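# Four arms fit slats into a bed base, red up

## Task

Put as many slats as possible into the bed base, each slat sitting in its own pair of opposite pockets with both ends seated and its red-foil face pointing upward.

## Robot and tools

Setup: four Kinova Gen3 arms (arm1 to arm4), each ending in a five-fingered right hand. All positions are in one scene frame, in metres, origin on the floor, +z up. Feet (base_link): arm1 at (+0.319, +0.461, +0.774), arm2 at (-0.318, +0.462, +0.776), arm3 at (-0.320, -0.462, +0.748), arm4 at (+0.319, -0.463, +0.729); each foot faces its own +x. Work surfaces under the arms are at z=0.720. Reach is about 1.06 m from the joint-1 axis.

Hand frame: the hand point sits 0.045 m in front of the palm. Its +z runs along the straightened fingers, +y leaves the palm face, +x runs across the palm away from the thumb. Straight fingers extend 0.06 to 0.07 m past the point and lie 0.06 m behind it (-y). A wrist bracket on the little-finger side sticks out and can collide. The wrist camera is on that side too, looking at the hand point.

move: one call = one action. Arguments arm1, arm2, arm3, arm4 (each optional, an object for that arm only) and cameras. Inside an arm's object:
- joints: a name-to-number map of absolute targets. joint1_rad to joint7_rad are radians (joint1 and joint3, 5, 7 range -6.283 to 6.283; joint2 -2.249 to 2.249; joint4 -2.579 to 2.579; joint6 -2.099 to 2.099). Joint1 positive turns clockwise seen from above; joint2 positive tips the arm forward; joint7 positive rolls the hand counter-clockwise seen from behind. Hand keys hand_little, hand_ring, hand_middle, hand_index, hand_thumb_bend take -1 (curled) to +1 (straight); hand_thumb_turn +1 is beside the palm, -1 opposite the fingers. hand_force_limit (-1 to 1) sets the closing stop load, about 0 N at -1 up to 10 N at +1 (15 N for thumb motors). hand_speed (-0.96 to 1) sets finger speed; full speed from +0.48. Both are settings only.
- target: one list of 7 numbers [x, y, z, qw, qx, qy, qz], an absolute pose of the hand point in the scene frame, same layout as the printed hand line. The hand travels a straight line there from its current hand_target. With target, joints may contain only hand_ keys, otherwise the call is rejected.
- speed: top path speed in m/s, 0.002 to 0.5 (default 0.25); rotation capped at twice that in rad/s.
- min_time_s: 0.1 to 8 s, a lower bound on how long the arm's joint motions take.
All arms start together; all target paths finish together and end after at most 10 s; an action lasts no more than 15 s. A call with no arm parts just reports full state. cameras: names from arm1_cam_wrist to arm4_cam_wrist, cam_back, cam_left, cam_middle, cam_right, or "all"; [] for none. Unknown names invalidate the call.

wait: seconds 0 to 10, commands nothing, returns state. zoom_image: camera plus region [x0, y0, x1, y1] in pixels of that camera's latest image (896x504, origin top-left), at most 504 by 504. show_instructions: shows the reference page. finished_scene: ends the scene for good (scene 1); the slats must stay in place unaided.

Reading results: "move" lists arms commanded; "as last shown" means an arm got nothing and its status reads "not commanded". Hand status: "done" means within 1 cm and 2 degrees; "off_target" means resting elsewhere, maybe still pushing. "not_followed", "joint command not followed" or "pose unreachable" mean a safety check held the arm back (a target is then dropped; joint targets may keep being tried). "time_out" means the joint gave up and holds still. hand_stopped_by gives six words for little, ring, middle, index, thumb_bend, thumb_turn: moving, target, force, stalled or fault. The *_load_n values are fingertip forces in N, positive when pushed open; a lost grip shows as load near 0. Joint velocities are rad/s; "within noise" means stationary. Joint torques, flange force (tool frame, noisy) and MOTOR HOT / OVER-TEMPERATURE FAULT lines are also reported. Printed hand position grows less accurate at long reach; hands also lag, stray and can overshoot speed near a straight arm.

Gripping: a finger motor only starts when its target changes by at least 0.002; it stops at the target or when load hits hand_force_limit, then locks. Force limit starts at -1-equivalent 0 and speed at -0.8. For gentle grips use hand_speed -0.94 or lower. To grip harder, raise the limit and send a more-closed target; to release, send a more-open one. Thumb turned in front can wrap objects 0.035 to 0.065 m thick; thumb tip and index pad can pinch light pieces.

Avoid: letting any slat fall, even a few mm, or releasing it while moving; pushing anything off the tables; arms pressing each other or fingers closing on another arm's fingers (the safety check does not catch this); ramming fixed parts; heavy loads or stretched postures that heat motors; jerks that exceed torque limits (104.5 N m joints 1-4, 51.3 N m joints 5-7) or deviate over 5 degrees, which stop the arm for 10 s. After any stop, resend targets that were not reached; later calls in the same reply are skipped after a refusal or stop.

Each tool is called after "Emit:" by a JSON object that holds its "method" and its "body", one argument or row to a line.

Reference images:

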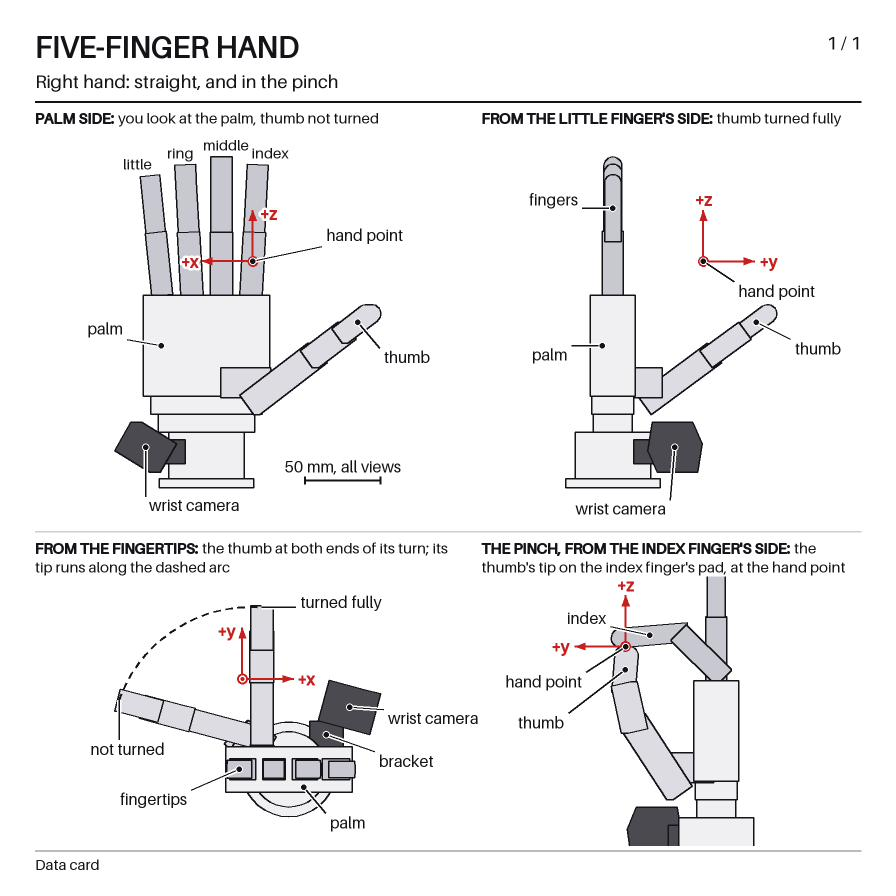

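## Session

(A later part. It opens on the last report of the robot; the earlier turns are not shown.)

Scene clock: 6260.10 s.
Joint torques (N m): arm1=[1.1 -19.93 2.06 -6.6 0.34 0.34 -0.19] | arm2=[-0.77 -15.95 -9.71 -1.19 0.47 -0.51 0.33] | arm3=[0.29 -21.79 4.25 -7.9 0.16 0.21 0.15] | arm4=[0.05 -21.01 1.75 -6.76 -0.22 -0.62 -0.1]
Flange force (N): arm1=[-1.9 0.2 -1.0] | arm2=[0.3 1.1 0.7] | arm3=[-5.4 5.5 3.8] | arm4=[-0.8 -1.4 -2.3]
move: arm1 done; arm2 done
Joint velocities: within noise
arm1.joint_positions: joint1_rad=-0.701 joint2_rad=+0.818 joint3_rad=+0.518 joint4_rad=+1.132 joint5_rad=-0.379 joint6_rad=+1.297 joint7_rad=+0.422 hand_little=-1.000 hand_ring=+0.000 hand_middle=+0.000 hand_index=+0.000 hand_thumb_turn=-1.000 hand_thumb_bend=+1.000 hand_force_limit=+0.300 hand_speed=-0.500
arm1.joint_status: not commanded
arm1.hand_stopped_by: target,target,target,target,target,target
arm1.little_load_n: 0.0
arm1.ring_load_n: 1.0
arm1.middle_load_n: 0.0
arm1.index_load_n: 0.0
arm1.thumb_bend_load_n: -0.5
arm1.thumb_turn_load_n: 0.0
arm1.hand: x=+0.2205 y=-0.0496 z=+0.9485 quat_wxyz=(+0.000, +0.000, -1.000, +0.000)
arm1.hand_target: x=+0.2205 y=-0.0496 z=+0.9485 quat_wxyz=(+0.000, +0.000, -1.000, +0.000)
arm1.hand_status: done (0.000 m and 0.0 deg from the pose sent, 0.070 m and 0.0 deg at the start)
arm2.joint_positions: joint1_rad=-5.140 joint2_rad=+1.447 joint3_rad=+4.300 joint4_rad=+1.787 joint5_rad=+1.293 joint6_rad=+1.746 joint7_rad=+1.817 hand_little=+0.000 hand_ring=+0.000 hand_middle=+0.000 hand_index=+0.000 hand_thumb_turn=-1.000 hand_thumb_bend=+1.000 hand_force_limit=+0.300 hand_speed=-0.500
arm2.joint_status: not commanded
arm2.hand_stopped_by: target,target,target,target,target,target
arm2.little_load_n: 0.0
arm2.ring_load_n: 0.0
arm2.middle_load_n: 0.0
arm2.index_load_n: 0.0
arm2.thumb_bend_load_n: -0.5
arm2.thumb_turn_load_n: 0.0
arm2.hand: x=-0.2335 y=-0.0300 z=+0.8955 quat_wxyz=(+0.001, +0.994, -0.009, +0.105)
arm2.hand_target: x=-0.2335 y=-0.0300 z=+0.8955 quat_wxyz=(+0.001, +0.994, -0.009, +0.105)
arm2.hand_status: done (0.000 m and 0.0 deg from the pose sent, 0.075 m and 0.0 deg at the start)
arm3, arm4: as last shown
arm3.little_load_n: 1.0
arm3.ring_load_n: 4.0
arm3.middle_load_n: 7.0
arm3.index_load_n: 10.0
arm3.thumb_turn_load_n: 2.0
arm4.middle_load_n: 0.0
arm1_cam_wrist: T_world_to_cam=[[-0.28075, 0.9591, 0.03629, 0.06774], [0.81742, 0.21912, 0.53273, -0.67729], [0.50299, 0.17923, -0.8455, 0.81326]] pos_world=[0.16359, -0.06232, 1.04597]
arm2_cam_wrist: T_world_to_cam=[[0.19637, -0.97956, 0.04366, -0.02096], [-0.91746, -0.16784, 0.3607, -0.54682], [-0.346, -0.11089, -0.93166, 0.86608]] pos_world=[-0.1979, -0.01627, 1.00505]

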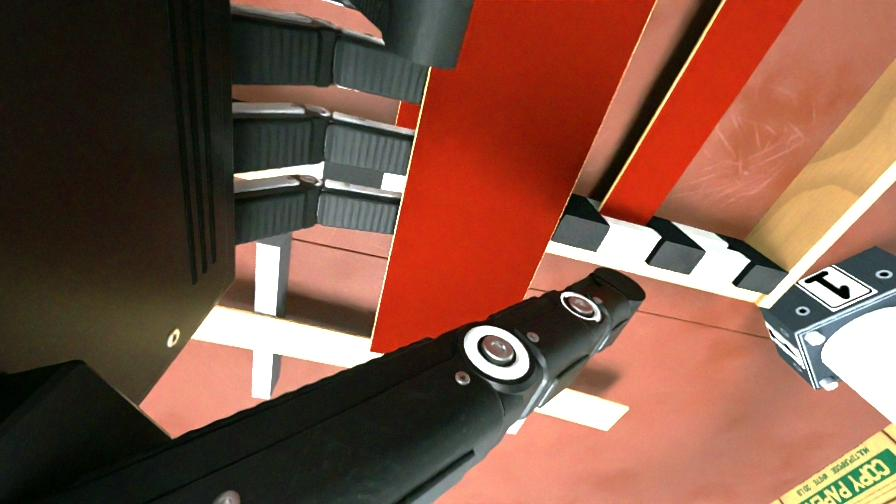

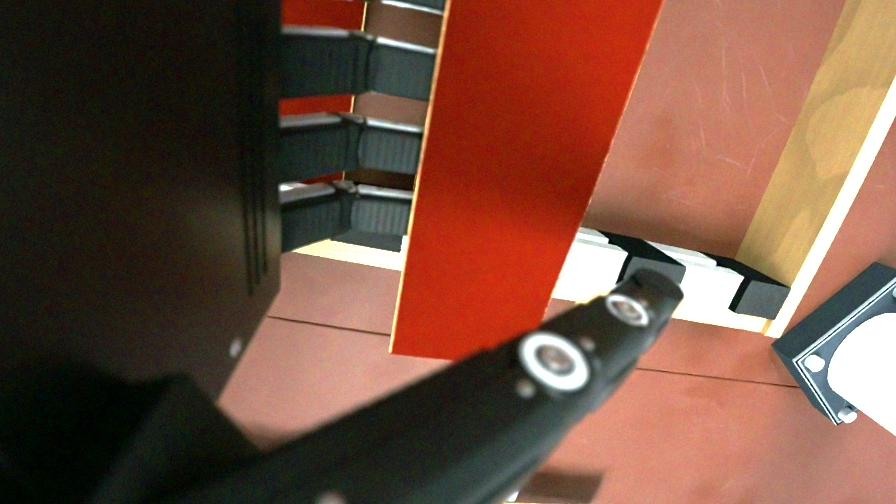

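Emit:
{"method": "move", "body": {
  "arm1": {"target": [0.2205, -0.0425, 0.9415, -0.01309, 0, 0.99991, 0], "speed": 0.05, "joints": {"hand_thumb_bend": 0.3}},
  "arm2": {"joints": {"hand_thumb_bend": 0.3}},
  "cameras": ["arm1_cam_wrist"]
}}

Scene clock: 6277.40 s.
Joint torques (N m): arm1=[0.99 -19.33 2.09 -6.64 0.31 0.11 -0.17] | arm2=[-0.81 -15.97 -9.74 -1.19 0.47 -0.51 0.31] | arm3=[0.01 -22.18 4.28 -8.36 0.03 0.11 0.14] | arm4=[0.08 -21.03 1.77 -6.73 -0.21 -0.63 -0.1]
Flange force (N): arm1=[-1.8 0.8 -1.8] | arm2=[0.1 1.1 0.8] | arm3=[-5.6 6.6 4.7] | arm4=[-0.9 -1.3 -2.2]
move: arm1 done; arm2 done
Joint velocities: within noise
arm1.joint_positions: joint1_rad=-0.728 joint2_rad=+0.805 joint3_rad=+0.530 joint4_rad=+1.186 joint5_rad=-0.361 joint6_rad=+1.252 joint7_rad=+0.417 hand_little=-1.000 hand_ring=+0.000 hand_middle=+0.000 hand_index=+0.000 hand_thumb_turn=-1.000 hand_thumb_bend=+0.300 hand_force_limit=+0.300 hand_speed=-0.500
arm1.joint_status: all done
arm1.hand_stopped_by: target,target,target,target,target,target
arm1.little_load_n: 0.0
arm1.ring_load_n: 0.0
arm1.middle_load_n: 0.0
arm1.index_load_n: 0.0
arm1.thumb_bend_load_n: 0.0
arm1.thumb_turn_load_n: 0.0
arm1.hand: x=+0.2205 y=-0.0425 z=+0.9415 quat_wxyz=(+0.013, +0.000, -1.000, +0.000)
arm1.hand_target: x=+0.2205 y=-0.0425 z=+0.9415 quat_wxyz=(+0.013, +0.000, -1.000, +0.000)
arm1.hand_status: done (0.000 m and 0.0 deg from the pose sent, 0.010 m and 1.5 deg at the start)
arm2.joint_positions: joint1_rad=-5.140 joint2_rad=+1.447 joint3_rad=+4.300 joint4_rad=+1.787 joint5_rad=+1.293 joint6_rad=+1.746 joint7_rad=+1.817 hand_little=+0.000 hand_ring=+0.000 hand_middle=+0.000 hand_index=+0.000 hand_thumb_turn=-1.000 hand_thumb_bend=+0.300 hand_force_limit=+0.300 hand_speed=-0.500
arm2.joint_status: all done
arm2.hand_stopped_by: target,target,target,target,target,target
arm2.little_load_n: 0.0
arm2.ring_load_n: 0.0
arm2.middle_load_n: 0.0
arm2.index_load_n: 0.0
arm2.thumb_bend_load_n: 0.0
arm2.thumb_turn_load_n: 0.0
arm2.hand: x=-0.2335 y=-0.0300 z=+0.8955 quat_wxyz=(+0.001, +0.994, -0.009, +0.105)
arm2.hand_target: x=-0.2335 y=-0.0300 z=+0.8955 quat_wxyz=(+0.001, +0.994, -0.009, +0.105)
arm2.hand_status: not commanded
arm3, arm4: as last shown
arm3.little_load_n: 2.0
arm3.ring_load_n: 4.5
arm3.index_load_n: 9.5
arm3.thumb_turn_load_n: 1.5
arm1_cam_wrist: T_world_to_cam=[[-0.27969, 0.9591, 0.04363, 0.05405], [0.83108, 0.21911, 0.51116, -0.6578], [0.4807, 0.17923, -0.85837, 0.82303]] pos_world=[0.16618, -0.05522, 1.04035]

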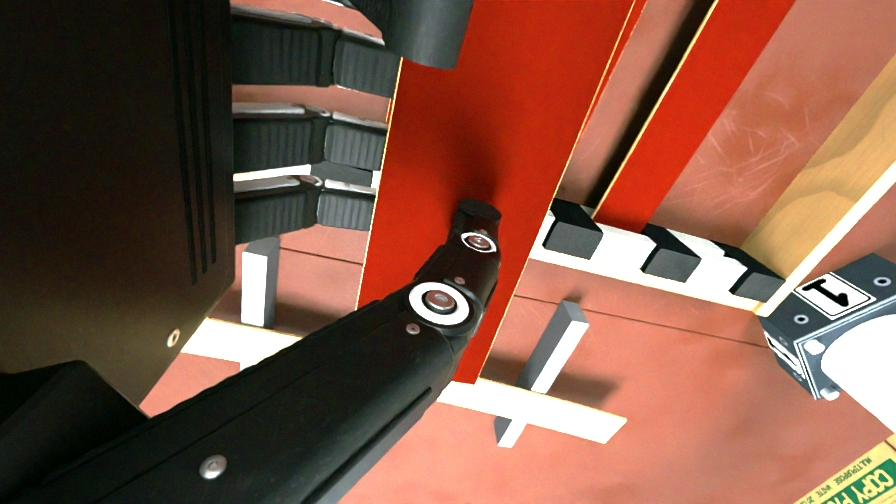

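Emit:
{"method": "move", "body": {
  "arm1": {"target": [0.2205, -0.0425, 0.9385, -0.01309, 0, 0.99991, 0], "speed": 0.03, "joints": {"hand_speed": -0.7, "hand_thumb_bend": 0.04}},
  "arm2": {"joints": {"hand_speed": -0.7, "hand_thumb_bend": 0.04}}
}}

Emit:
{"method": "move", "body": {
  "arm1": {"joints": {"hand_force_limit": -0.5, "hand_speed": -0.94, "hand_index": -0.35, "hand_middle": -0.35, "hand_ring": -0.35}},
  "arm2": {"joints": {"hand_force_limit": -0.5, "hand_speed": -0.94, "hand_index": -0.35, "hand_middle": -0.35, "hand_ring": -0.35, "hand_little": -0.35}},
  "cameras": ["arm1_cam_wrist", "arm2_cam_wrist"]
}}

Scene clock: 6289.83 s.
Joint torques (N m): arm1=[0.86 -18.65 1.81 -6.66 0.15 -0.34 -0.22] | arm2=[-1 -15.75 -9.6 -1.08 0.33 -0.55 0.34] | arm3=[-0.73 -23.47 4.35 -9.39 0.01 0.08 0.44] | arm4=[0.06 -20.99 1.75 -6.74 -0.22 -0.64 -0.1]
Flange force (N): arm1=[-1.6 1.6 -3.6] | arm2=[-0.1 1.4 0.3] | arm3=[-5.6 7.7 7.2] | arm4=[-0.9 -1.3 -2.3]
move: arm1 done; arm2 done
Joint velocities: within noise
arm1.joint_positions: joint1_rad=-0.728 joint2_rad=+0.808 joint3_rad=+0.529 joint4_rad=+1.191 joint5_rad=-0.363 joint6_rad=+1.245 joint7_rad=+0.419 hand_little=-1.000 hand_ring=+0.000 hand_middle=+0.000 hand_index=+0.000 hand_thumb_turn=-1.000 hand_thumb_bend=+0.041 hand_force_limit=+0.300 hand_speed=-0.700
arm1.joint_status: all done
arm1.hand_stopped_by: target,target,target,target,target,target
arm1.little_load_n: 0.0
arm1.ring_load_n: 0.0
arm1.middle_load_n: 0.0
arm1.index_load_n: 0.0
arm1.thumb_bend_load_n: 2.0
arm1.thumb_turn_load_n: 0.0
arm1.hand: x=+0.2205 y=-0.0425 z=+0.9385 quat_wxyz=(+0.013, +0.000, -1.000, +0.000)
arm1.hand_target: x=+0.2205 y=-0.0425 z=+0.9385 quat_wxyz=(+0.013, +0.000, -1.000, +0.000)
arm1.hand_status: done (0.000 m and 0.0 deg from the pose sent, 0.003 m and 0.0 deg at the start)
arm2.joint_positions: joint1_rad=-5.140 joint2_rad=+1.447 joint3_rad=+4.300 joint4_rad=+1.787 joint5_rad=+1.293 joint6_rad=+1.746 joint7_rad=+1.817 hand_little=+0.000 hand_ring=+0.000 hand_middle=+0.000 hand_index=+0.000 hand_thumb_turn=-1.000 hand_thumb_bend=+0.040 hand_force_limit=+0.300 hand_speed=-0.700
arm2.joint_status: all done
arm2.hand_stopped_by: target,target,target,target,target,target
arm2.little_load_n: 0.0
arm2.ring_load_n: 0.0
arm2.middle_load_n: 0.0
arm2.index_load_n: 0.0
arm2.thumb_bend_load_n: 0.5
arm2.thumb_turn_load_n: 0.0
arm2.hand: x=-0.2335 y=-0.0300 z=+0.8955 quat_wxyz=(+0.001, +0.994, -0.009, +0.105)
arm2.hand_target: x=-0.2335 y=-0.0300 z=+0.8955 quat_wxyz=(+0.001, +0.994, -0.009, +0.105)
arm2.hand_status: not commanded
arm3: as last shown
arm3.little_load_n: 4.5
arm3.ring_load_n: 5.5
arm3.middle_load_n: 8.0
arm3.index_load_n: 8.5
arm3.thumb_bend_load_n: 5.5
arm4.joint_positions: joint1_rad=+3.778 joint2_rad=+0.900 joint3_rad=+0.000 joint4_rad=+1.300 joint5_rad=+0.000 joint6_rad=+0.600 joint7_rad=-1.821 hand_little=+1.000 hand_ring=+1.000 hand_middle=+1.000 hand_index=+1.000 hand_thumb_turn=+1.000 hand_thumb_bend=+1.000 hand_force_limit=+0.000 hand_speed=-0.800
arm4.joint_status: not commanded
arm4.hand_stopped_by: target,target,target,target,target,target
arm4.little_load_n: 0.0
arm4.ring_load_n: 0.0
arm4.middle_load_n: 0.5
arm4.index_load_n: 0.0
arm4.thumb_bend_load_n: 0.0
arm4.thumb_turn_load_n: 0.0
arm4.hand: x=+0.3472 y=-1.1959 z=+0.8062 quat_wxyz=(-0.132, -0.777, -0.606, +0.111)
arm4.hand_target: x=+0.3472 y=-1.1959 z=+0.8062 quat_wxyz=(-0.132, -0.777, -0.606, +0.111)
arm4.hand_status: not commanded
pictures: none

Scene clock: 6291.40 s.
Joint torques (N m): arm1=[0.4 -19.03 1.52 -6.32 -0.01 0.3 -0.23] | arm2=[-0.21 -16.08 -9.86 -1.03 0.11 -0.22 0.31] | arm3=[0.71 -21.98 4.85 -7.89 0.7 0.25 0.41] | arm4=[0.08 -21.02 1.77 -6.73 -0.23 -0.61 -0.09]
Flange force (N): arm1=[-0.6 0.4 -2.4] | arm2=[1.7 2.5 2.0] | arm3=[-5.9 4.3 4.4] | arm4=[-0.9 -1.3 -2.2]
move: arm1 off_target; arm2 off_target
Joint velocities: within noise
arm1.joint_positions: joint1_rad=-0.728 joint2_rad=+0.808 joint3_rad=+0.529 joint4_rad=+1.191 joint5_rad=-0.363 joint6_rad=+1.245 joint7_rad=+0.419 hand_little=-1.000 hand_ring=-0.112 hand_middle=-0.157 hand_index=-0.191 hand_thumb_turn=-1.000 hand_thumb_bend=+0.042 hand_force_limit=-0.500 hand_speed=-0.940
arm1.joint_status: hand_ring off_target (ended at -0.112, target -0.350); hand_middle off_target (ended at -0.157, target -0.350); hand_index off_target (ended at -0.191, target -0.350); the others done
arm1.hand_stopped_by: target,force,force,force,target,target
arm1.little_load_n: 0.0
arm1.ring_load_n: 1.5
arm1.middle_load_n: 2.0
arm1.index_load_n: 3.5
arm1.thumb_bend_load_n: 3.5
arm1.thumb_turn_load_n: 0.0
arm1.hand: x=+0.2205 y=-0.0425 z=+0.9385 quat_wxyz=(+0.013, +0.000, -1.000, +0.000)
arm1.hand_target: x=+0.2205 y=-0.0425 z=+0.9385 quat_wxyz=(+0.013, +0.000, -1.000, +0.000)
arm1.hand_status: not commanded
arm2.joint_positions: joint1_rad=-5.140 joint2_rad=+1.447 joint3_rad=+4.300 joint4_rad=+1.787 joint5_rad=+1.293 joint6_rad=+1.746 joint7_rad=+1.817 hand_little=-0.111 hand_ring=-0.134 hand_middle=-0.162 hand_index=-0.179 hand_thumb_turn=-1.000 hand_thumb_bend=+0.041 hand_force_limit=-0.500 hand_speed=-0.940
arm2.joint_status: hand_little off_target (ended at -0.111, target -0.350); hand_ring off_target (ended at -0.134, target -0.350); hand_middle off_target (ended at -0.162, target -0.350); hand_index off_target (ended at -0.179, target -0.350); the others done
arm2.hand_stopped_by: force,force,force,force,target,target
arm2.little_load_n: 2.5
arm2.ring_load_n: 1.5
arm2.middle_load_n: 3.5
arm2.index_load_n: 4.5
arm2.thumb_bend_load_n: 3.5
arm2.thumb_turn_load_n: 0.5
arm2.hand: x=-0.2335 y=-0.0300 z=+0.8955 quat_wxyz=(+0.001, +0.994, -0.009, +0.105)
arm2.hand_target: x=-0.2335 y=-0.0300 z=+0.8955 quat_wxyz=(+0.001, +0.994, -0.009, +0.105)
arm2.hand_status: not commanded
arm3, arm4: as last shown
arm3.little_load_n: 5.0
arm3.middle_load_n: 7.0
arm3.index_load_n: 8.0
arm3.thumb_bend_load_n: 5.0
arm4.middle_load_n: 0.0
arm4.index_load_n: -0.5
arm4.thumb_bend_load_n: -0.5
arm1_cam_wrist: T_world_to_cam=[[-0.27969, 0.9591, 0.04363, 0.05418], [0.83108, 0.21911, 0.51116, -0.65626], [0.4807, 0.17923, -0.85837, 0.82046]] pos_world=[0.16618, -0.05522, 1.03735]
arm2_cam_wrist: T_world_to_cam=[[0.19649, -0.97953, 0.04372, -0.02099], [-0.91743, -0.16794, 0.36072, -0.54683], [-0.34599, -0.11099, -0.93165, 0.86607]] pos_world=[-0.1979, -0.01627, 1.00505]

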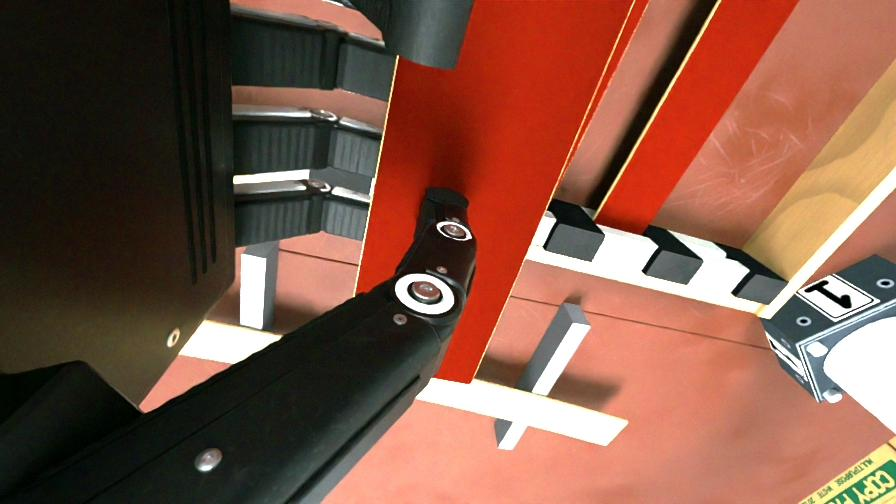

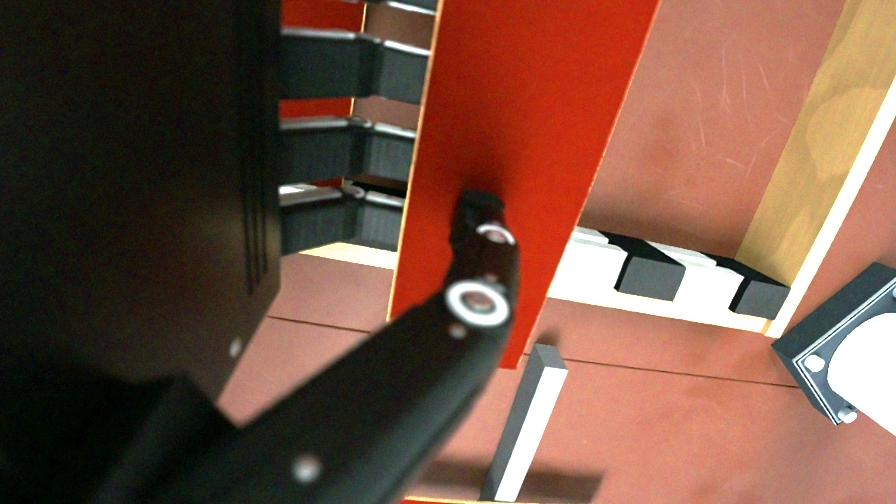

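Emit:
{"method": "move", "body": {
  "arm1": {"joints": {"hand_force_limit": 0.0, "hand_index": -0.4, "hand_middle": -0.4, "hand_ring": -0.4}},
  "arm2": {"joints": {"hand_force_limit": 0.0, "hand_index": -0.4, "hand_middle": -0.4, "hand_ring": -0.4, "hand_little": -0.4}},
  "arm3": {"joints": {"hand_speed": -0.8, "hand_index": -0.05, "hand_middle": -0.05, "hand_ring": -0.05, "hand_little": -0.05, "hand_thumb_bend": 0.4}},
  "cameras": ["arm3_cam_wrist"]
}}

Scene clock: 6301.90 s.
Joint torques (N m): arm1=[-0.56 -19.47 0.78 -6.48 -0.59 0.5 -0.45] | arm2=[1.11 -16.25 -9.66 -1.79 0.76 0.06 0.02] | arm3=[0 -21.82 4.05 -8.16 0.06 0.03 0.19] | arm4=[0.06 -21.05 1.74 -6.75 -0.2 -0.64 -0.1]
Flange force (N): arm1=[1.5 0.6 -1.6] | arm2=[3.6 0.9 2.2] | arm3=[-5.4 6.1 3.7] | arm4=[-0.9 -1.3 -2.2]
move: arm1 off_target; arm2 off_target; arm3 done
Joint velocities: within noise
arm1.joint_positions: joint1_rad=-0.728 joint2_rad=+0.808 joint3_rad=+0.529 joint4_rad=+1.191 joint5_rad=-0.363 joint6_rad=+1.245 joint7_rad=+0.419 hand_little=-1.000 hand_ring=-0.149 hand_middle=-0.178 hand_index=-0.206 hand_thumb_turn=-1.000 hand_thumb_bend=+0.042 hand_force_limit=+0.000 hand_speed=-0.940
arm1.joint_status: hand_ring off_target (ended at -0.149, target -0.400); hand_middle off_target (ended at -0.178, target -0.400); hand_index off_target (ended at -0.206, target -0.400); the others done
arm1.hand_stopped_by: target,force,force,force,target,target
arm1.little_load_n: 0.0
arm1.ring_load_n: 4.5
arm1.middle_load_n: 4.0
arm1.index_load_n: 6.0
arm1.thumb_bend_load_n: 4.0
arm1.thumb_turn_load_n: 0.0
arm1.hand: x=+0.2205 y=-0.0425 z=+0.9385 quat_wxyz=(+0.013, +0.000, -1.000, +0.000)
arm1.hand_target: x=+0.2205 y=-0.0425 z=+0.9385 quat_wxyz=(+0.013, +0.000, -1.000, +0.000)
arm1.hand_status: not commanded
arm2.joint_positions: joint1_rad=-5.140 joint2_rad=+1.447 joint3_rad=+4.300 joint4_rad=+1.787 joint5_rad=+1.293 joint6_rad=+1.746 joint7_rad=+1.817 hand_little=-0.127 hand_ring=-0.149 hand_middle=-0.166 hand_index=-0.183 hand_thumb_turn=-1.000 hand_thumb_bend=+0.041 hand_force_limit=+0.000 hand_speed=-0.940
arm2.joint_status: hand_little off_target (ended at -0.127, target -0.400); hand_ring off_target (ended at -0.149, target -0.400); hand_middle off_target (ended at -0.166, target -0.400); hand_index off_target (ended at -0.183, target -0.400); the others done
arm2.hand_stopped_by: force,force,force,force,target,target
arm2.little_load_n: 3.5
arm2.ring_load_n: 5.0
arm2.middle_load_n: 3.5
arm2.index_load_n: 6.0
arm2.thumb_bend_load_n: 3.5
arm2.thumb_turn_load_n: 0.5
arm2.hand: x=-0.2335 y=-0.0300 z=+0.8955 quat_wxyz=(+0.001, +0.994, -0.009, +0.105)
arm2.hand_target: x=-0.2335 y=-0.0300 z=+0.8955 quat_wxyz=(+0.001, +0.994, -0.009, +0.105)
arm2.hand_status: not commanded
arm3.joint_positions: joint1_rad=-0.263 joint2_rad=+0.933 joint3_rad=+0.772 joint4_rad=+0.949 joint5_rad=-0.593 joint6_rad=+1.446 joint7_rad=+0.934 hand_little=-0.050 hand_ring=-0.050 hand_middle=-0.050 hand_index=-0.050 hand_thumb_turn=-1.000 hand_thumb_bend=+0.400 hand_force_limit=+0.300 hand_speed=-0.800
arm3.joint_status: all done
arm3.hand_stopped_by: target,target,target,target,target,target
arm3.little_load_n: 0.5
arm3.ring_load_n: 0.0
arm3.middle_load_n: 0.0
arm3.index_load_n: 0.0
arm3.thumb_bend_load_n: 0.0
arm3.thumb_turn_load_n: 0.0
arm3.hand: x=+0.0300 y=-0.0300 z=+0.9300 quat_wxyz=(+0.000, +1.000, +0.000, +0.000)
arm3.hand_target: x=+0.0300 y=-0.0300 z=+0.9300 quat_wxyz=(+0.000, +1.000, +0.000, +0.000)
arm3.hand_status: not commanded
arm4: as last shown
arm4.index_load_n: 0.0
arm4.thumb_bend_load_n: 0.0
arm3_cam_wrist: T_world_to_cam=[[0.27165, -0.96239, -0.0041, -0.03504], [-0.81833, -0.23322, 0.52531, -0.47288], [-0.50651, -0.13934, -0.8509, 0.91806]] pos_world=[0.08755, -0.01608, 1.02944]

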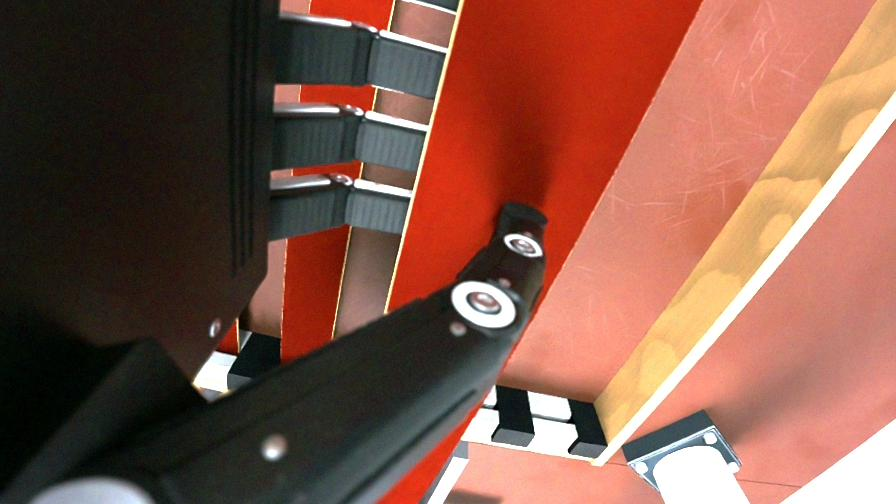

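Emit:
{"method": "move", "body": {
  "arm1": {"target": [0.2546, -0.1475, 0.8835, 0.00960, 0, 0.99995, 0], "speed": 0.1},
  "arm2": {"target": [-0.197, -0.1267, 0.82, 0.00111, 0.99179, -0.00866, 0.12759], "speed": 0.1},
  "arm3": {"target": [0.0, -0.130, 0.8562, 0, 0.99863, 0, 0.05234], "speed": 0.1, "joints": {"hand_speed": -0.6, "hand_index": 0.1, "hand_middle": 0.1, "hand_ring": 0.1, "hand_little": 0.1, "hand_thumb_bend": 0.7}},
  "cameras": ["arm2_cam_wrist", "arm3_cam_wrist", "cam_middle"]
}}

Scene clock: 6353.70 s.
Joint torques (N m): arm1=[-1.47 -24.15 -0.06 -7.78 -0.93 -0.24 -0.2] | arm2=[0.61 -18.79 -10.09 0.94 0.05 0.24 0.55] | arm3=[-0.03 -17.11 4.73 -7.29 0.12 -0.26 0.22] | arm4=[0.04 -21.04 1.82 -6.75 -0.21 -0.62 -0.1]
Flange force (N): arm1=[1.7 4.0 -1.3] | arm2=[3.1 2.5 2.1] | arm3=[-3.8 3.5 1.9] | arm4=[-0.9 -1.4 -2.2]
move: arm1 done; arm2 done; arm3 done
Joint velocities: within noise
arm1.joint_positions: joint1_rad=-0.659 joint2_rad=+1.122 joint3_rad=+0.477 joint4_rad=+0.680 joint5_rad=-0.446 joint6_rad=+1.424 joint7_rad=+0.279 hand_little=-1.000 hand_ring=-0.149 hand_middle=-0.178 hand_index=-0.206 hand_thumb_turn=-1.000 hand_thumb_bend=+0.042 hand_force_limit=+0.000 hand_speed=-0.940
arm1.joint_status: not commanded
arm1.hand_stopped_by: target,force,force,force,target,target
arm1.little_load_n: 0.0
arm1.ring_load_n: 3.5
arm1.middle_load_n: 4.0
arm1.index_load_n: 6.5
arm1.thumb_bend_load_n: 4.0
arm1.thumb_turn_load_n: 0.0
arm1.hand: x=+0.2546 y=-0.1475 z=+0.8835 quat_wxyz=(-0.010, +0.000, -1.000, +0.000)
arm1.hand_target: x=+0.2546 y=-0.1475 z=+0.8835 quat_wxyz=(-0.010, +0.000, -1.000, +0.000)
arm1.hand_status: done (0.000 m and 0.0 deg from the pose sent, 0.123 m and 2.6 deg at the start)
arm2.joint_positions: joint1_rad=-5.263 joint2_rad=+1.578 joint3_rad=+4.415 joint4_rad=+1.492 joint5_rad=+1.481 joint6_rad=+1.649 joint7_rad=+2.055 hand_little=-0.127 hand_ring=-0.149 hand_middle=-0.166 hand_index=-0.183 hand_thumb_turn=-1.000 hand_thumb_bend=+0.041 hand_force_limit=+0.000 hand_speed=-0.940
arm2.joint_status: not commanded
arm2.hand_stopped_by: force,force,force,force,target,target
arm2.little_load_n: 3.0
arm2.ring_load_n: 4.5
arm2.middle_load_n: 3.0
arm2.index_load_n: 6.5
arm2.thumb_bend_load_n: 2.0
arm2.thumb_turn_load_n: 0.5
arm2.hand: x=-0.1970 y=-0.1267 z=+0.8200 quat_wxyz=(+0.001, +0.992, -0.009, +0.128)
arm2.hand_target: x=-0.1970 y=-0.1267 z=+0.8200 quat_wxyz=(+0.001, +0.992, -0.009, +0.128)
arm2.hand_status: done (0.000 m and 0.0 deg from the pose sent, 0.128 m and 2.7 deg at the start)
arm3.joint_positions: joint1_rad=-0.430 joint2_rad=+0.781 joint3_rad=+0.809 joint4_rad=+1.595 joint5_rad=-0.570 joint6_rad=+0.945 joint7_rad=+1.118 hand_little=+0.100 hand_ring=+0.100 hand_middle=+0.100 hand_index=+0.100 hand_thumb_turn=-1.000 hand_thumb_bend=+0.700 hand_force_limit=+0.300 hand_speed=-0.600
arm3.joint_status: all done
arm3.hand_stopped_by: target,target,target,target,target,target
arm3.little_load_n: 0.0
arm3.ring_load_n: -0.5
arm3.middle_load_n: 0.0
arm3.index_load_n: 0.0
arm3.thumb_bend_load_n: 0.0
arm3.thumb_turn_load_n: 0.0
arm3.hand: x=+0.0000 y=-0.1300 z=+0.8562 quat_wxyz=(+0.000, +0.999, +0.000, +0.052)
arm3.hand_target: x=+0.0000 y=-0.1300 z=+0.8562 quat_wxyz=(+0.000, +0.999, +0.000, +0.052)
arm3.hand_status: done (0.000 m and 0.0 deg from the pose sent, 0.128 m and 6.0 deg at the start)
arm4: as last shown
arm2_cam_wrist: T_world_to_cam=[[0.19413, -0.97951, 0.05365, -0.12817], [-0.9332, -0.16754, 0.31792, -0.47037], [-0.30241, -0.11178, -0.9466, 0.81839]] pos_world=[-0.16658, -0.11287, 0.9311]
arm3_cam_wrist: T_world_to_cam=[[0.27053, -0.9624, 0.02425, -0.14768], [-0.8688, -0.23321, 0.4368, -0.40627], [-0.41473, -0.13924, -0.89923, 0.86754]] pos_world=[0.04678, -0.11608, 0.96116]

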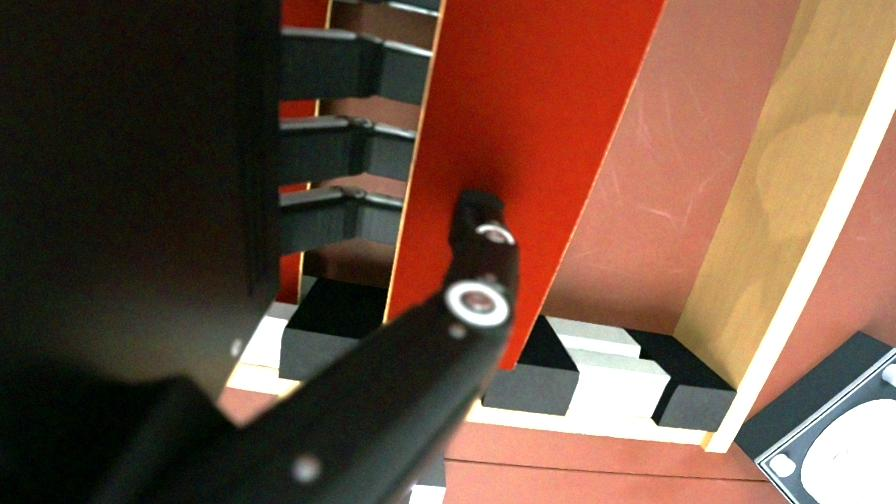

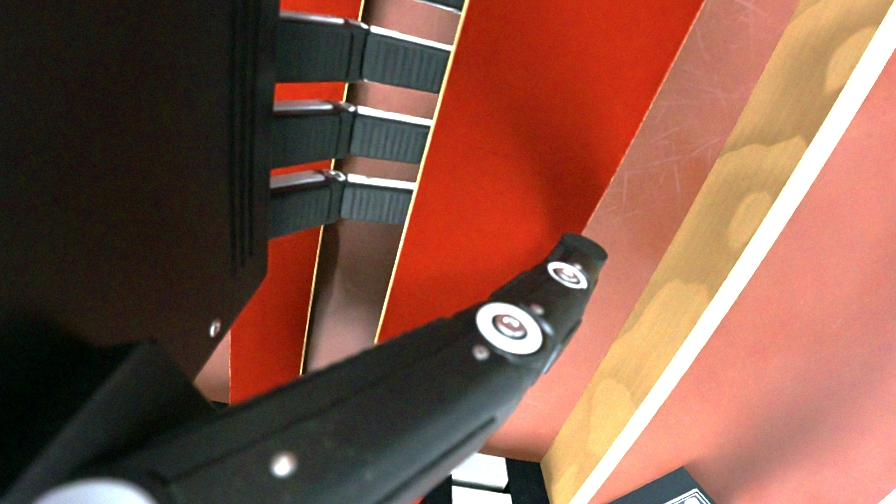

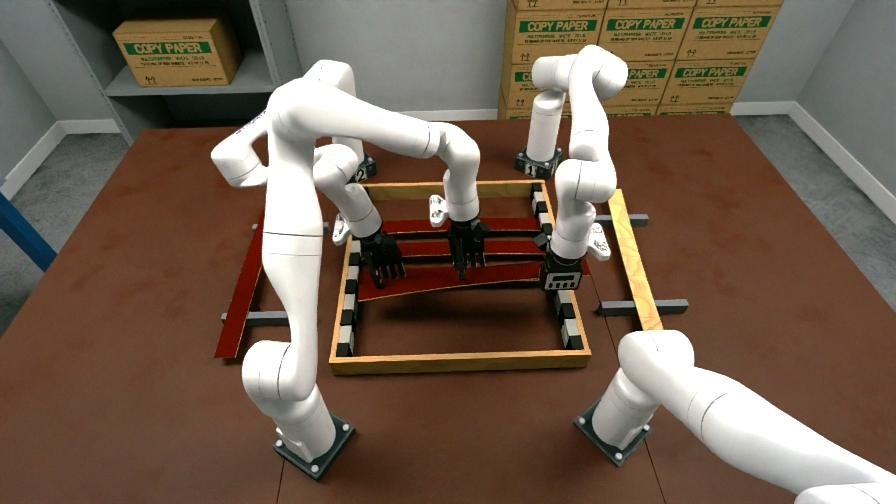

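Emit:
{"method": "move", "body": {
  "arm1": {"target": [0.2541, -0.1470, 0.8289, 0.00960, 0, 0.99995, 0], "speed": 0.06},
  "arm2": {"target": [-0.1975, -0.1257, 0.7654, 0.00111, 0.99179, -0.00866, 0.12759], "speed": 0.06},
  "arm3": {"target": [0.0, -0.129, 0.8016, 0, 0.99863, 0, 0.05234], "speed": 0.06},
  "cameras": ["arm2_cam_wrist", "arm1_cam_wrist"]
}}

Emit:
{"method": "zoom_image", "body": {
  "camera": "arm2_cam_wrist",
  "region": [260, 240, 660, 460]
}}

Scene clock: 6379.20 s.
Joint torques (N m): arm1=[-0.98 -24.32 0.4 -7.52 -0.68 -0.25 -0.15] | arm2=[0.19 -18.62 -10.27 1.65 -0.05 0.03 0.58] | arm3=[0.06 -17.85 4.75 -6.59 0.09 -0.22 0.15] | arm4=[0.04 -21.02 1.78 -6.74 -0.21 -0.61 -0.09]
Flange force (N): arm1=[1.0 3.1 -1.6] | arm2=[2.0 2.0 2.2] | arm3=[-3.9 3.7 1.4] | arm4=[-0.8 -1.4 -2.2]
move: arm1 done; arm2 done; arm3 done
Joint velocities: within noise
arm1.joint_positions: joint1_rad=-0.667 joint2_rad=+1.169 joint3_rad=+0.464 joint4_rad=+0.759 joint5_rad=-0.457 joint6_rad=+1.305 joint7_rad=+0.302 hand_little=-1.000 hand_ring=-0.149 hand_middle=-0.178 hand_index=-0.206 hand_thumb_turn=-1.000 hand_thumb_bend=+0.042 hand_force_limit=+0.000 hand_speed=-0.940
arm1.joint_status: not commanded
arm1.hand_stopped_by: target,force,force,force,target,target
arm1.little_load_n: 0.0
arm1.ring_load_n: 3.5
arm1.middle_load_n: 4.0
arm1.index_load_n: 6.5
arm1.thumb_bend_load_n: 4.0
arm1.thumb_turn_load_n: 0.0
arm1.hand: x=+0.2541 y=-0.1470 z=+0.8289 quat_wxyz=(-0.010, +0.000, -1.000, +0.000)
arm1.hand_target: x=+0.2541 y=-0.1470 z=+0.8289 quat_wxyz=(-0.010, +0.000, -1.000, +0.000)
arm1.hand_status: done (0.000 m and 0.0 deg from the pose sent, 0.055 m and 0.0 deg at the start)
arm2.joint_positions: joint1_rad=-5.249 joint2_rad=+1.663 joint3_rad=+4.472 joint4_rad=+1.517 joint5_rad=+1.556 joint6_rad=+1.589 joint7_rad=+2.068 hand_little=-0.127 hand_ring=-0.149 hand_middle=-0.166 hand_index=-0.183 hand_thumb_turn=-1.000 hand_thumb_bend=+0.041 hand_force_limit=+0.000 hand_speed=-0.940
arm2.joint_status: not commanded
arm2.hand_stopped_by: force,force,force,force,target,target
arm2.little_load_n: 3.0
arm2.ring_load_n: 5.0
arm2.middle_load_n: 3.5
arm2.index_load_n: 6.5
arm2.thumb_bend_load_n: 1.5
arm2.thumb_turn_load_n: 0.5
arm2.hand: x=-0.1975 y=-0.1257 z=+0.7654 quat_wxyz=(+0.001, +0.992, -0.009, +0.128)
arm2.hand_target: x=-0.1975 y=-0.1257 z=+0.7654 quat_wxyz=(+0.001, +0.992, -0.009, +0.128)
arm2.hand_status: done (0.000 m and 0.0 deg from the pose sent, 0.055 m and 0.0 deg at the start)
arm3.joint_positions: joint1_rad=-0.397 joint2_rad=+0.859 joint3_rad=+0.744 joint4_rad=+1.640 joint5_rad=-0.637 joint6_rad=+0.825 joint7_rad=+1.161 hand_little=+0.100 hand_ring=+0.100 hand_middle=+0.100 hand_index=+0.100 hand_thumb_turn=-1.000 hand_thumb_bend=+0.700 hand_force_limit=+0.300 hand_speed=-0.600
arm3.joint_status: not commanded
arm3.hand_stopped_by: target,target,target,target,target,target
arm3.little_load_n: 0.0
arm3.ring_load_n: 0.0
arm3.middle_load_n: 0.5
arm3.index_load_n: 0.0
arm3.thumb_bend_load_n: 0.0
arm3.thumb_turn_load_n: 0.0
arm3.hand: x=+0.0000 y=-0.1290 z=+0.8016 quat_wxyz=(+0.000, +0.999, +0.000, +0.052)
arm3.hand_target: x=+0.0000 y=-0.1290 z=+0.8016 quat_wxyz=(+0.000, +0.999, +0.000, +0.052)
arm3.hand_status: done (0.000 m and 0.0 deg from the pose sent, 0.055 m and 0.0 deg at the start)
arm4: as last shown
arm4.little_load_n: 0.5
pictures: arm1_cam_wrist, arm2_cam_wrist
arm1_cam_wrist: T_world_to_cam=[[-0.28139, 0.9591, 0.03088, 0.17957], [0.807, 0.21911, 0.5484, -0.62997], [0.5192, 0.17923, -0.83565, 0.70036]] pos_world=[0.19529, -0.15972, 0.92519]
arm2_cam_wrist: T_world_to_cam=[[0.19413, -0.97951, 0.05367, -0.12418], [-0.93323, -0.16754, 0.31783, -0.45324], [-0.30232, -0.11179, -0.94663, 0.7667]] pos_world=[-0.16708, -0.11187, 0.8765]

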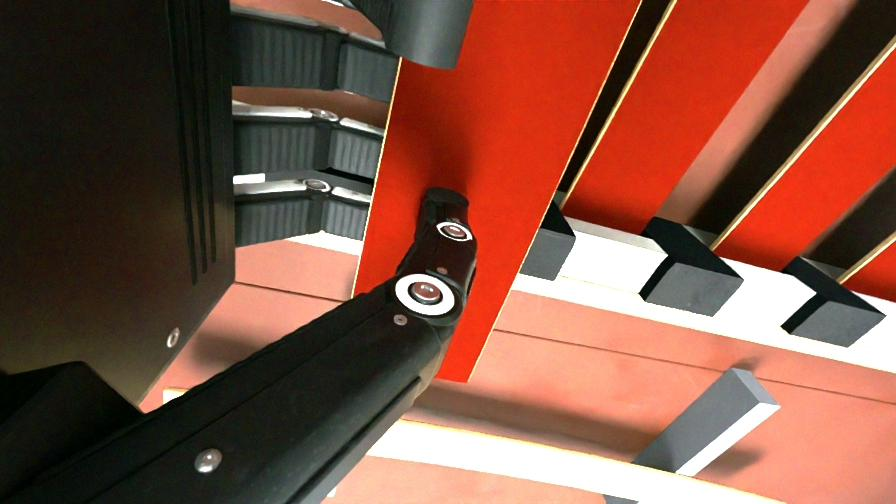

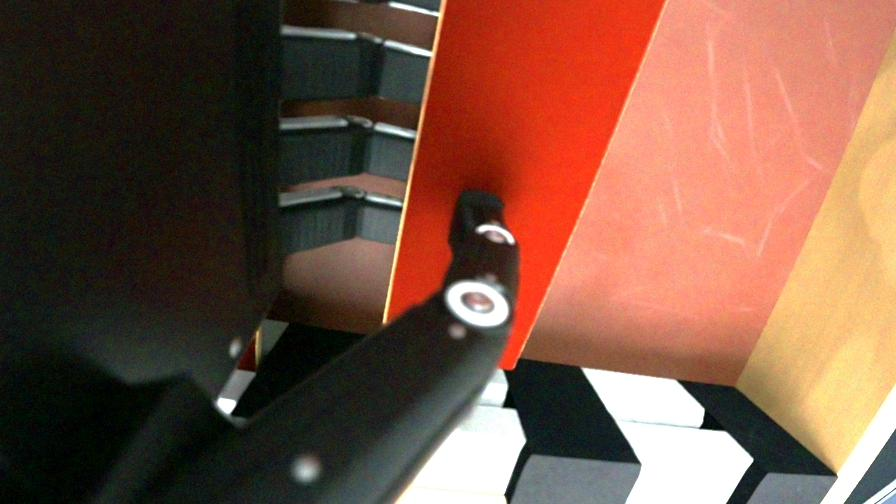

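Scaled by 1.260 from the camera's image (finer frame: 1280x720).

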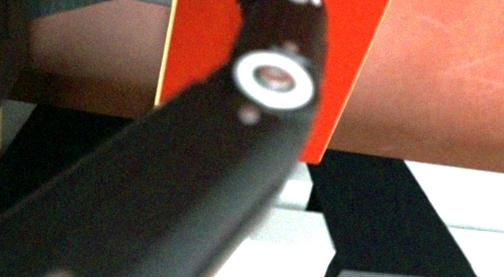

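Emit:
{"method": "move", "body": {
  "arm1": {"target": [0.2331, -0.1468, 0.8266, 0.0096, 0.01047, 0.9999, -0.0001], "speed": 0.06},
  "arm2": {"target": [-0.2185, -0.1258, 0.763, 0.00244, 0.99171, -0.01904, 0.12704], "speed": 0.06},
  "arm3": {"target": [-0.02, -0.129, 0.7995, 0, 0.99863, 0, 0.05234], "speed": 0.06}
}}

Emit:
{"method": "move", "body": {
  "arm1": {"target": [0.2291, -0.1468, 0.7956, -0.02182, 0.01047, 0.99971, 0.00023], "speed": 0.06},
  "arm2": {"target": [-0.2255, -0.1258, 0.7605, 0.00184, 0.99522, -0.01911, 0.09583], "speed": 0.06},
  "arm3": {"target": [-0.03, -0.129, 0.784, 0, 0.99966, 0, 0.02618], "speed": 0.06},
  "cameras": ["arm2_cam_wrist", "arm1_cam_wrist", "arm3_cam_wrist"]
}}

Scene clock: 6416.37 s.
Joint torques (N m): arm1=[0.59 -23.7 1.35 -6.22 0.03 0.42 -0.4] | arm2=[0.19 -18.79 -10.84 0.84 0.3 -0.71 -0.02] | arm3=[0.02 -17.36 4.64 -6.41 0.05 -0.16 0.22] | arm4=[0.03 -21.01 1.79 -6.73 -0.23 -0.61 -0.11]
Flange force (N): arm1=[-0.7 0.5 -1.7] | arm2=[0.3 0.2 1.9] | arm3=[-3.7 3.6 1.3] | arm4=[-0.9 -1.4 -2.2]
move: arm1 done; arm2 done; arm3 done
Joint velocities: within noise
arm1.joint_positions: joint1_rad=-0.632 joint2_rad=+1.180 joint3_rad=+0.466 joint4_rad=+0.740 joint5_rad=-0.459 joint6_rad=+1.312 joint7_rad=+0.310 hand_little=-1.000 hand_ring=-0.149 hand_middle=-0.178 hand_index=-0.206 hand_thumb_turn=-1.000 hand_thumb_bend=+0.042 hand_force_limit=+0.000 hand_speed=-0.940
arm1.joint_status: not commanded
arm1.hand_stopped_by: target,force,force,force,target,target
arm1.little_load_n: 0.0
arm1.ring_load_n: 4.0
arm1.middle_load_n: 4.0
arm1.index_load_n: 5.5
arm1.thumb_bend_load_n: 5.0
arm1.thumb_turn_load_n: 0.0
arm1.hand: x=+0.2331 y=-0.1468 z=+0.8266 quat_wxyz=(-0.010, -0.010, -1.000, +0.000)
arm1.hand_target: x=+0.2331 y=-0.1468 z=+0.8266 quat_wxyz=(-0.010, -0.010, -1.000, +0.000)
arm1.hand_status: done (0.000 m and 0.0 deg from the pose sent, 0.021 m and 1.2 deg at the start)
arm2.joint_positions: joint1_rad=-5.209 joint2_rad=+1.669 joint3_rad=+4.473 joint4_rad=+1.530 joint5_rad=+1.557 joint6_rad=+1.590 joint7_rad=+2.076 hand_little=-0.127 hand_ring=-0.149 hand_middle=-0.166 hand_index=-0.183 hand_thumb_turn=-1.000 hand_thumb_bend=+0.042 hand_force_limit=+0.000 hand_speed=-0.940
arm2.joint_status: not commanded
arm2.hand_stopped_by: force,force,force,force,target,target
arm2.little_load_n: 3.5
arm2.ring_load_n: 5.0
arm2.middle_load_n: 3.0
arm2.index_load_n: 5.5
arm2.thumb_bend_load_n: 6.0
arm2.thumb_turn_load_n: 0.0
arm2.hand: x=-0.2185 y=-0.1258 z=+0.7630 quat_wxyz=(+0.002, +0.992, -0.019, +0.127)
arm2.hand_target: x=-0.2185 y=-0.1258 z=+0.7630 quat_wxyz=(+0.002, +0.992, -0.019, +0.127)
arm2.hand_status: done (0.000 m and 0.0 deg from the pose sent, 0.021 m and 1.2 deg at the start)
arm3.joint_positions: joint1_rad=-0.441 joint2_rad=+0.844 joint3_rad=+0.745 joint4_rad=+1.688 joint5_rad=-0.642 joint6_rad=+0.798 joint7_rad=+1.145 hand_little=+0.100 hand_ring=+0.100 hand_middle=+0.100 hand_index=+0.100 hand_thumb_turn=-1.000 hand_thumb_bend=+0.700 hand_force_limit=+0.300 hand_speed=-0.600
arm3.joint_status: not commanded
arm3.hand_stopped_by: target,target,target,target,target,target
arm3.little_load_n: 0.0
arm3.ring_load_n: 0.0
arm3.middle_load_n: 0.0
arm3.index_load_n: 0.0
arm3.thumb_bend_load_n: 0.0
arm3.thumb_turn_load_n: 0.0
arm3.hand: x=-0.0200 y=-0.1290 z=+0.7995 quat_wxyz=(+0.000, +0.999, +0.000, +0.052)
arm3.hand_target: x=-0.0200 y=-0.1290 z=+0.7995 quat_wxyz=(+0.000, +0.999, +0.000, +0.052)
arm3.hand_status: done (0.000 m and 0.0 deg from the pose sent, 0.020 m and 0.0 deg at the start)
arm4: as last shown
arm4.little_load_n: 0.0
pictures: none

Scene clock: 6417.40 s.
Joint torques (N m): arm1=[0.87 -23.65 1.95 -6.01 0.32 0.29 -0.35] | arm2=[-0.24 -18.94 -10.87 0.87 0.34 -0.74 0.1] | arm3=[0.09 -17.69 4.55 -6.18 0.06 -0.12 0.21] | arm4=[0.04 -21.04 1.77 -6.75 -0.21 -0.61 -0.09]
Flange force (N): arm1=[-1.0 0.6 -1.9] | arm2=[-0.2 0.1 1.8] | arm3=[-3.7 3.4 1.3] | arm4=[-0.8 -1.4 -2.2]
move: arm1 done; arm2 done; arm3 done
Joint velocities: within noise
arm1.joint_positions: joint1_rad=-0.669 joint2_rad=+1.211 joint3_rad=+0.491 joint4_rad=+0.783 joint5_rad=-0.436 joint6_rad=+1.234 joint7_rad=+0.292 hand_little=-1.000 hand_ring=-0.149 hand_middle=-0.178 hand_index=-0.206 hand_thumb_turn=-1.000 hand_thumb_bend=+0.042 hand_force_limit=+0.000 hand_speed=-0.940
arm1.joint_status: not commanded
arm1.hand_stopped_by: target,force,force,force,target,target
arm1.little_load_n: 0.0
arm1.ring_load_n: 4.0
arm1.middle_load_n: 4.0
arm1.index_load_n: 5.5
arm1.thumb_bend_load_n: 4.5
arm1.thumb_turn_load_n: 0.0
arm1.hand: x=+0.2291 y=-0.1468 z=+0.7956 quat_wxyz=(+0.022, -0.010, -1.000, +0.000)
arm1.hand_target: x=+0.2291 y=-0.1468 z=+0.7956 quat_wxyz=(+0.022, -0.010, -1.000, +0.000)
arm1.hand_status: done (0.000 m and 0.0 deg from the pose sent, 0.031 m and 3.6 deg at the start)
arm2.joint_positions: joint1_rad=-5.233 joint2_rad=+1.650 joint3_rad=+4.499 joint4_rad=+1.521 joint5_rad=+1.572 joint6_rad=+1.618 joint7_rad=+2.058 hand_little=-0.127 hand_ring=-0.149 hand_middle=-0.166 hand_index=-0.183 hand_thumb_turn=-1.000 hand_thumb_bend=+0.042 hand_force_limit=+0.000 hand_speed=-0.940
arm2.joint_status: not commanded
arm2.hand_stopped_by: force,force,force,force,target,target
arm2.little_load_n: 3.0
arm2.ring_load_n: 4.5
arm2.middle_load_n: 3.0
arm2.index_load_n: 5.5
arm2.thumb_bend_load_n: 6.0
arm2.thumb_turn_load_n: 0.0
arm2.hand: x=-0.2255 y=-0.1258 z=+0.7605 quat_wxyz=(+0.002, +0.995, -0.019, +0.096)
arm2.hand_target: x=-0.2255 y=-0.1258 z=+0.7605 quat_wxyz=(+0.002, +0.995, -0.019, +0.096)
arm2.hand_status: done (0.000 m and 0.0 deg from the pose sent, 0.007 m and 3.6 deg at the start)
arm3.joint_positions: joint1_rad=-0.403 joint2_rad=+0.866 joint3_rad=+0.703 joint4_rad=+1.681 joint5_rad=-0.670 joint6_rad=+0.811 joint7_rad=+1.169 hand_little=+0.100 hand_ring=+0.100 hand_middle=+0.100 hand_index=+0.100 hand_thumb_turn=-1.000 hand_thumb_bend=+0.700 hand_force_limit=+0.300 hand_speed=-0.600
arm3.joint_status: not commanded
arm3.hand_stopped_by: target,target,target,target,target,target
arm3.little_load_n: 0.0
arm3.ring_load_n: 0.0
arm3.middle_load_n: 0.0
arm3.index_load_n: 0.0
arm3.thumb_bend_load_n: 0.0
arm3.thumb_turn_load_n: 0.0
arm3.hand: x=-0.0300 y=-0.1290 z=+0.7840 quat_wxyz=(+0.000, +1.000, +0.000, +0.026)
arm3.hand_target: x=-0.0300 y=-0.1290 z=+0.7840 quat_wxyz=(+0.000, +1.000, +0.000, +0.026)
arm3.hand_status: done (0.000 m and 0.0 deg from the pose sent, 0.018 m and 3.0 deg at the start)
arm4: as last shown
pictures: arm1_cam_wrist, arm2_cam_wrist, arm3_cam_wrist
arm1_cam_wrist: T_world_to_cam=[[-0.2588, 0.96471, 0.0485, 0.15501], [0.84427, 0.20153, 0.49658, -0.56146], [0.46928, 0.16946, -0.86664, 0.7202]] pos_world=[0.17617, -0.15844, 0.89544]
arm2_cam_wrist: T_world_to_cam=[[0.17656, -0.98348, 0.04003, -0.11263], [-0.91434, -0.14882, 0.3766, -0.51587], [-0.36442, -0.10309, -0.92551, 0.72455]] pos_world=[-0.18775, -0.11285, 0.86937]
arm3_cam_wrist: T_world_to_cam=[[0.27146, -0.9624, 0.01014, -0.12577], [-0.84473, -0.23319, 0.48173, -0.43505], [-0.46125, -0.13934, -0.87626, 0.77089]] pos_world=[0.02222, -0.11508, 0.88635]

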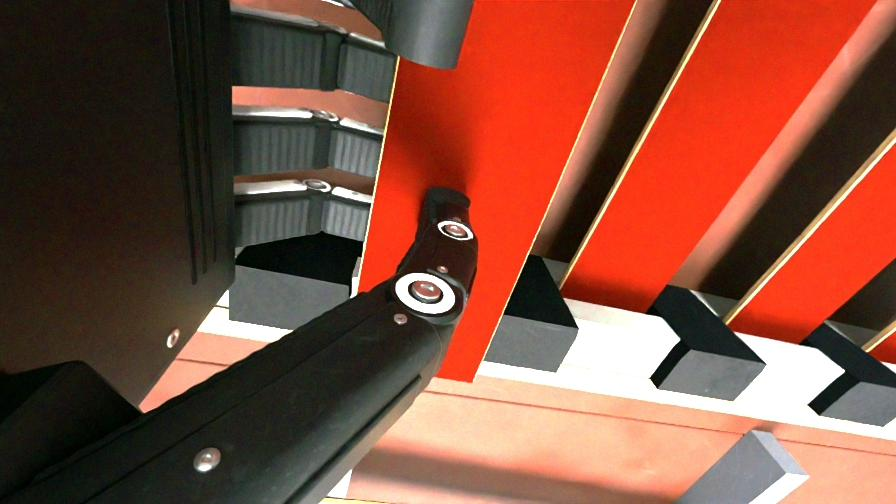

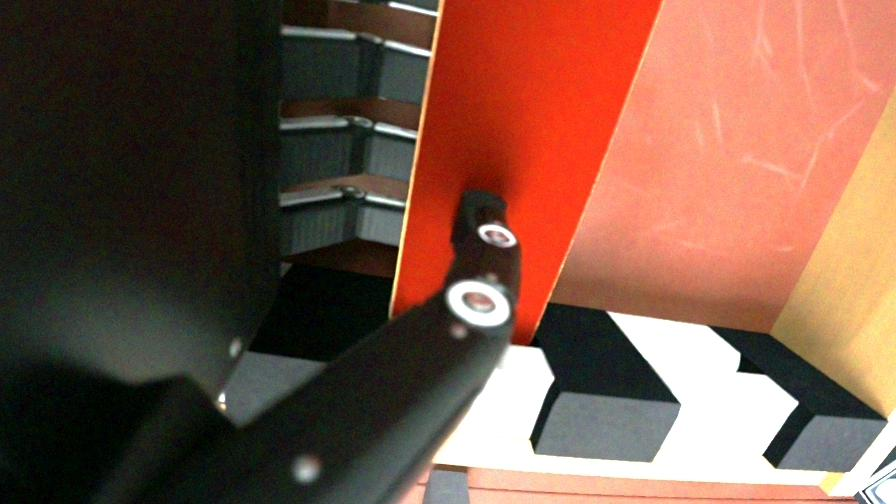

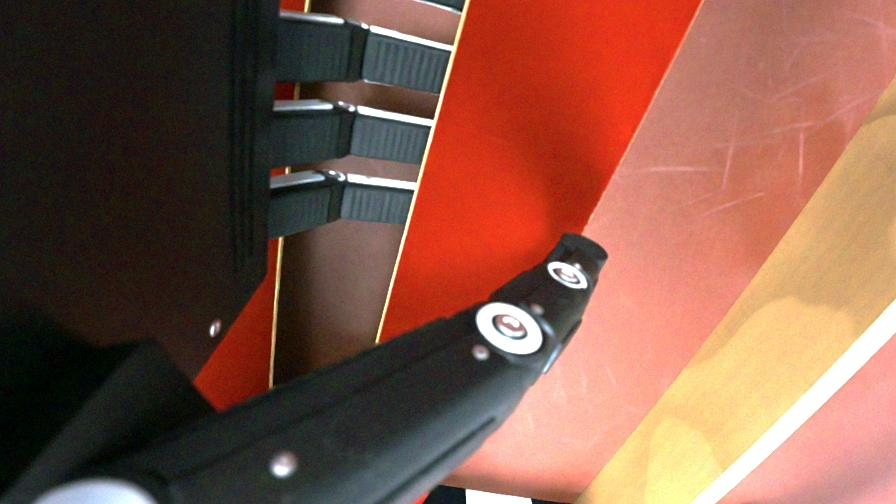

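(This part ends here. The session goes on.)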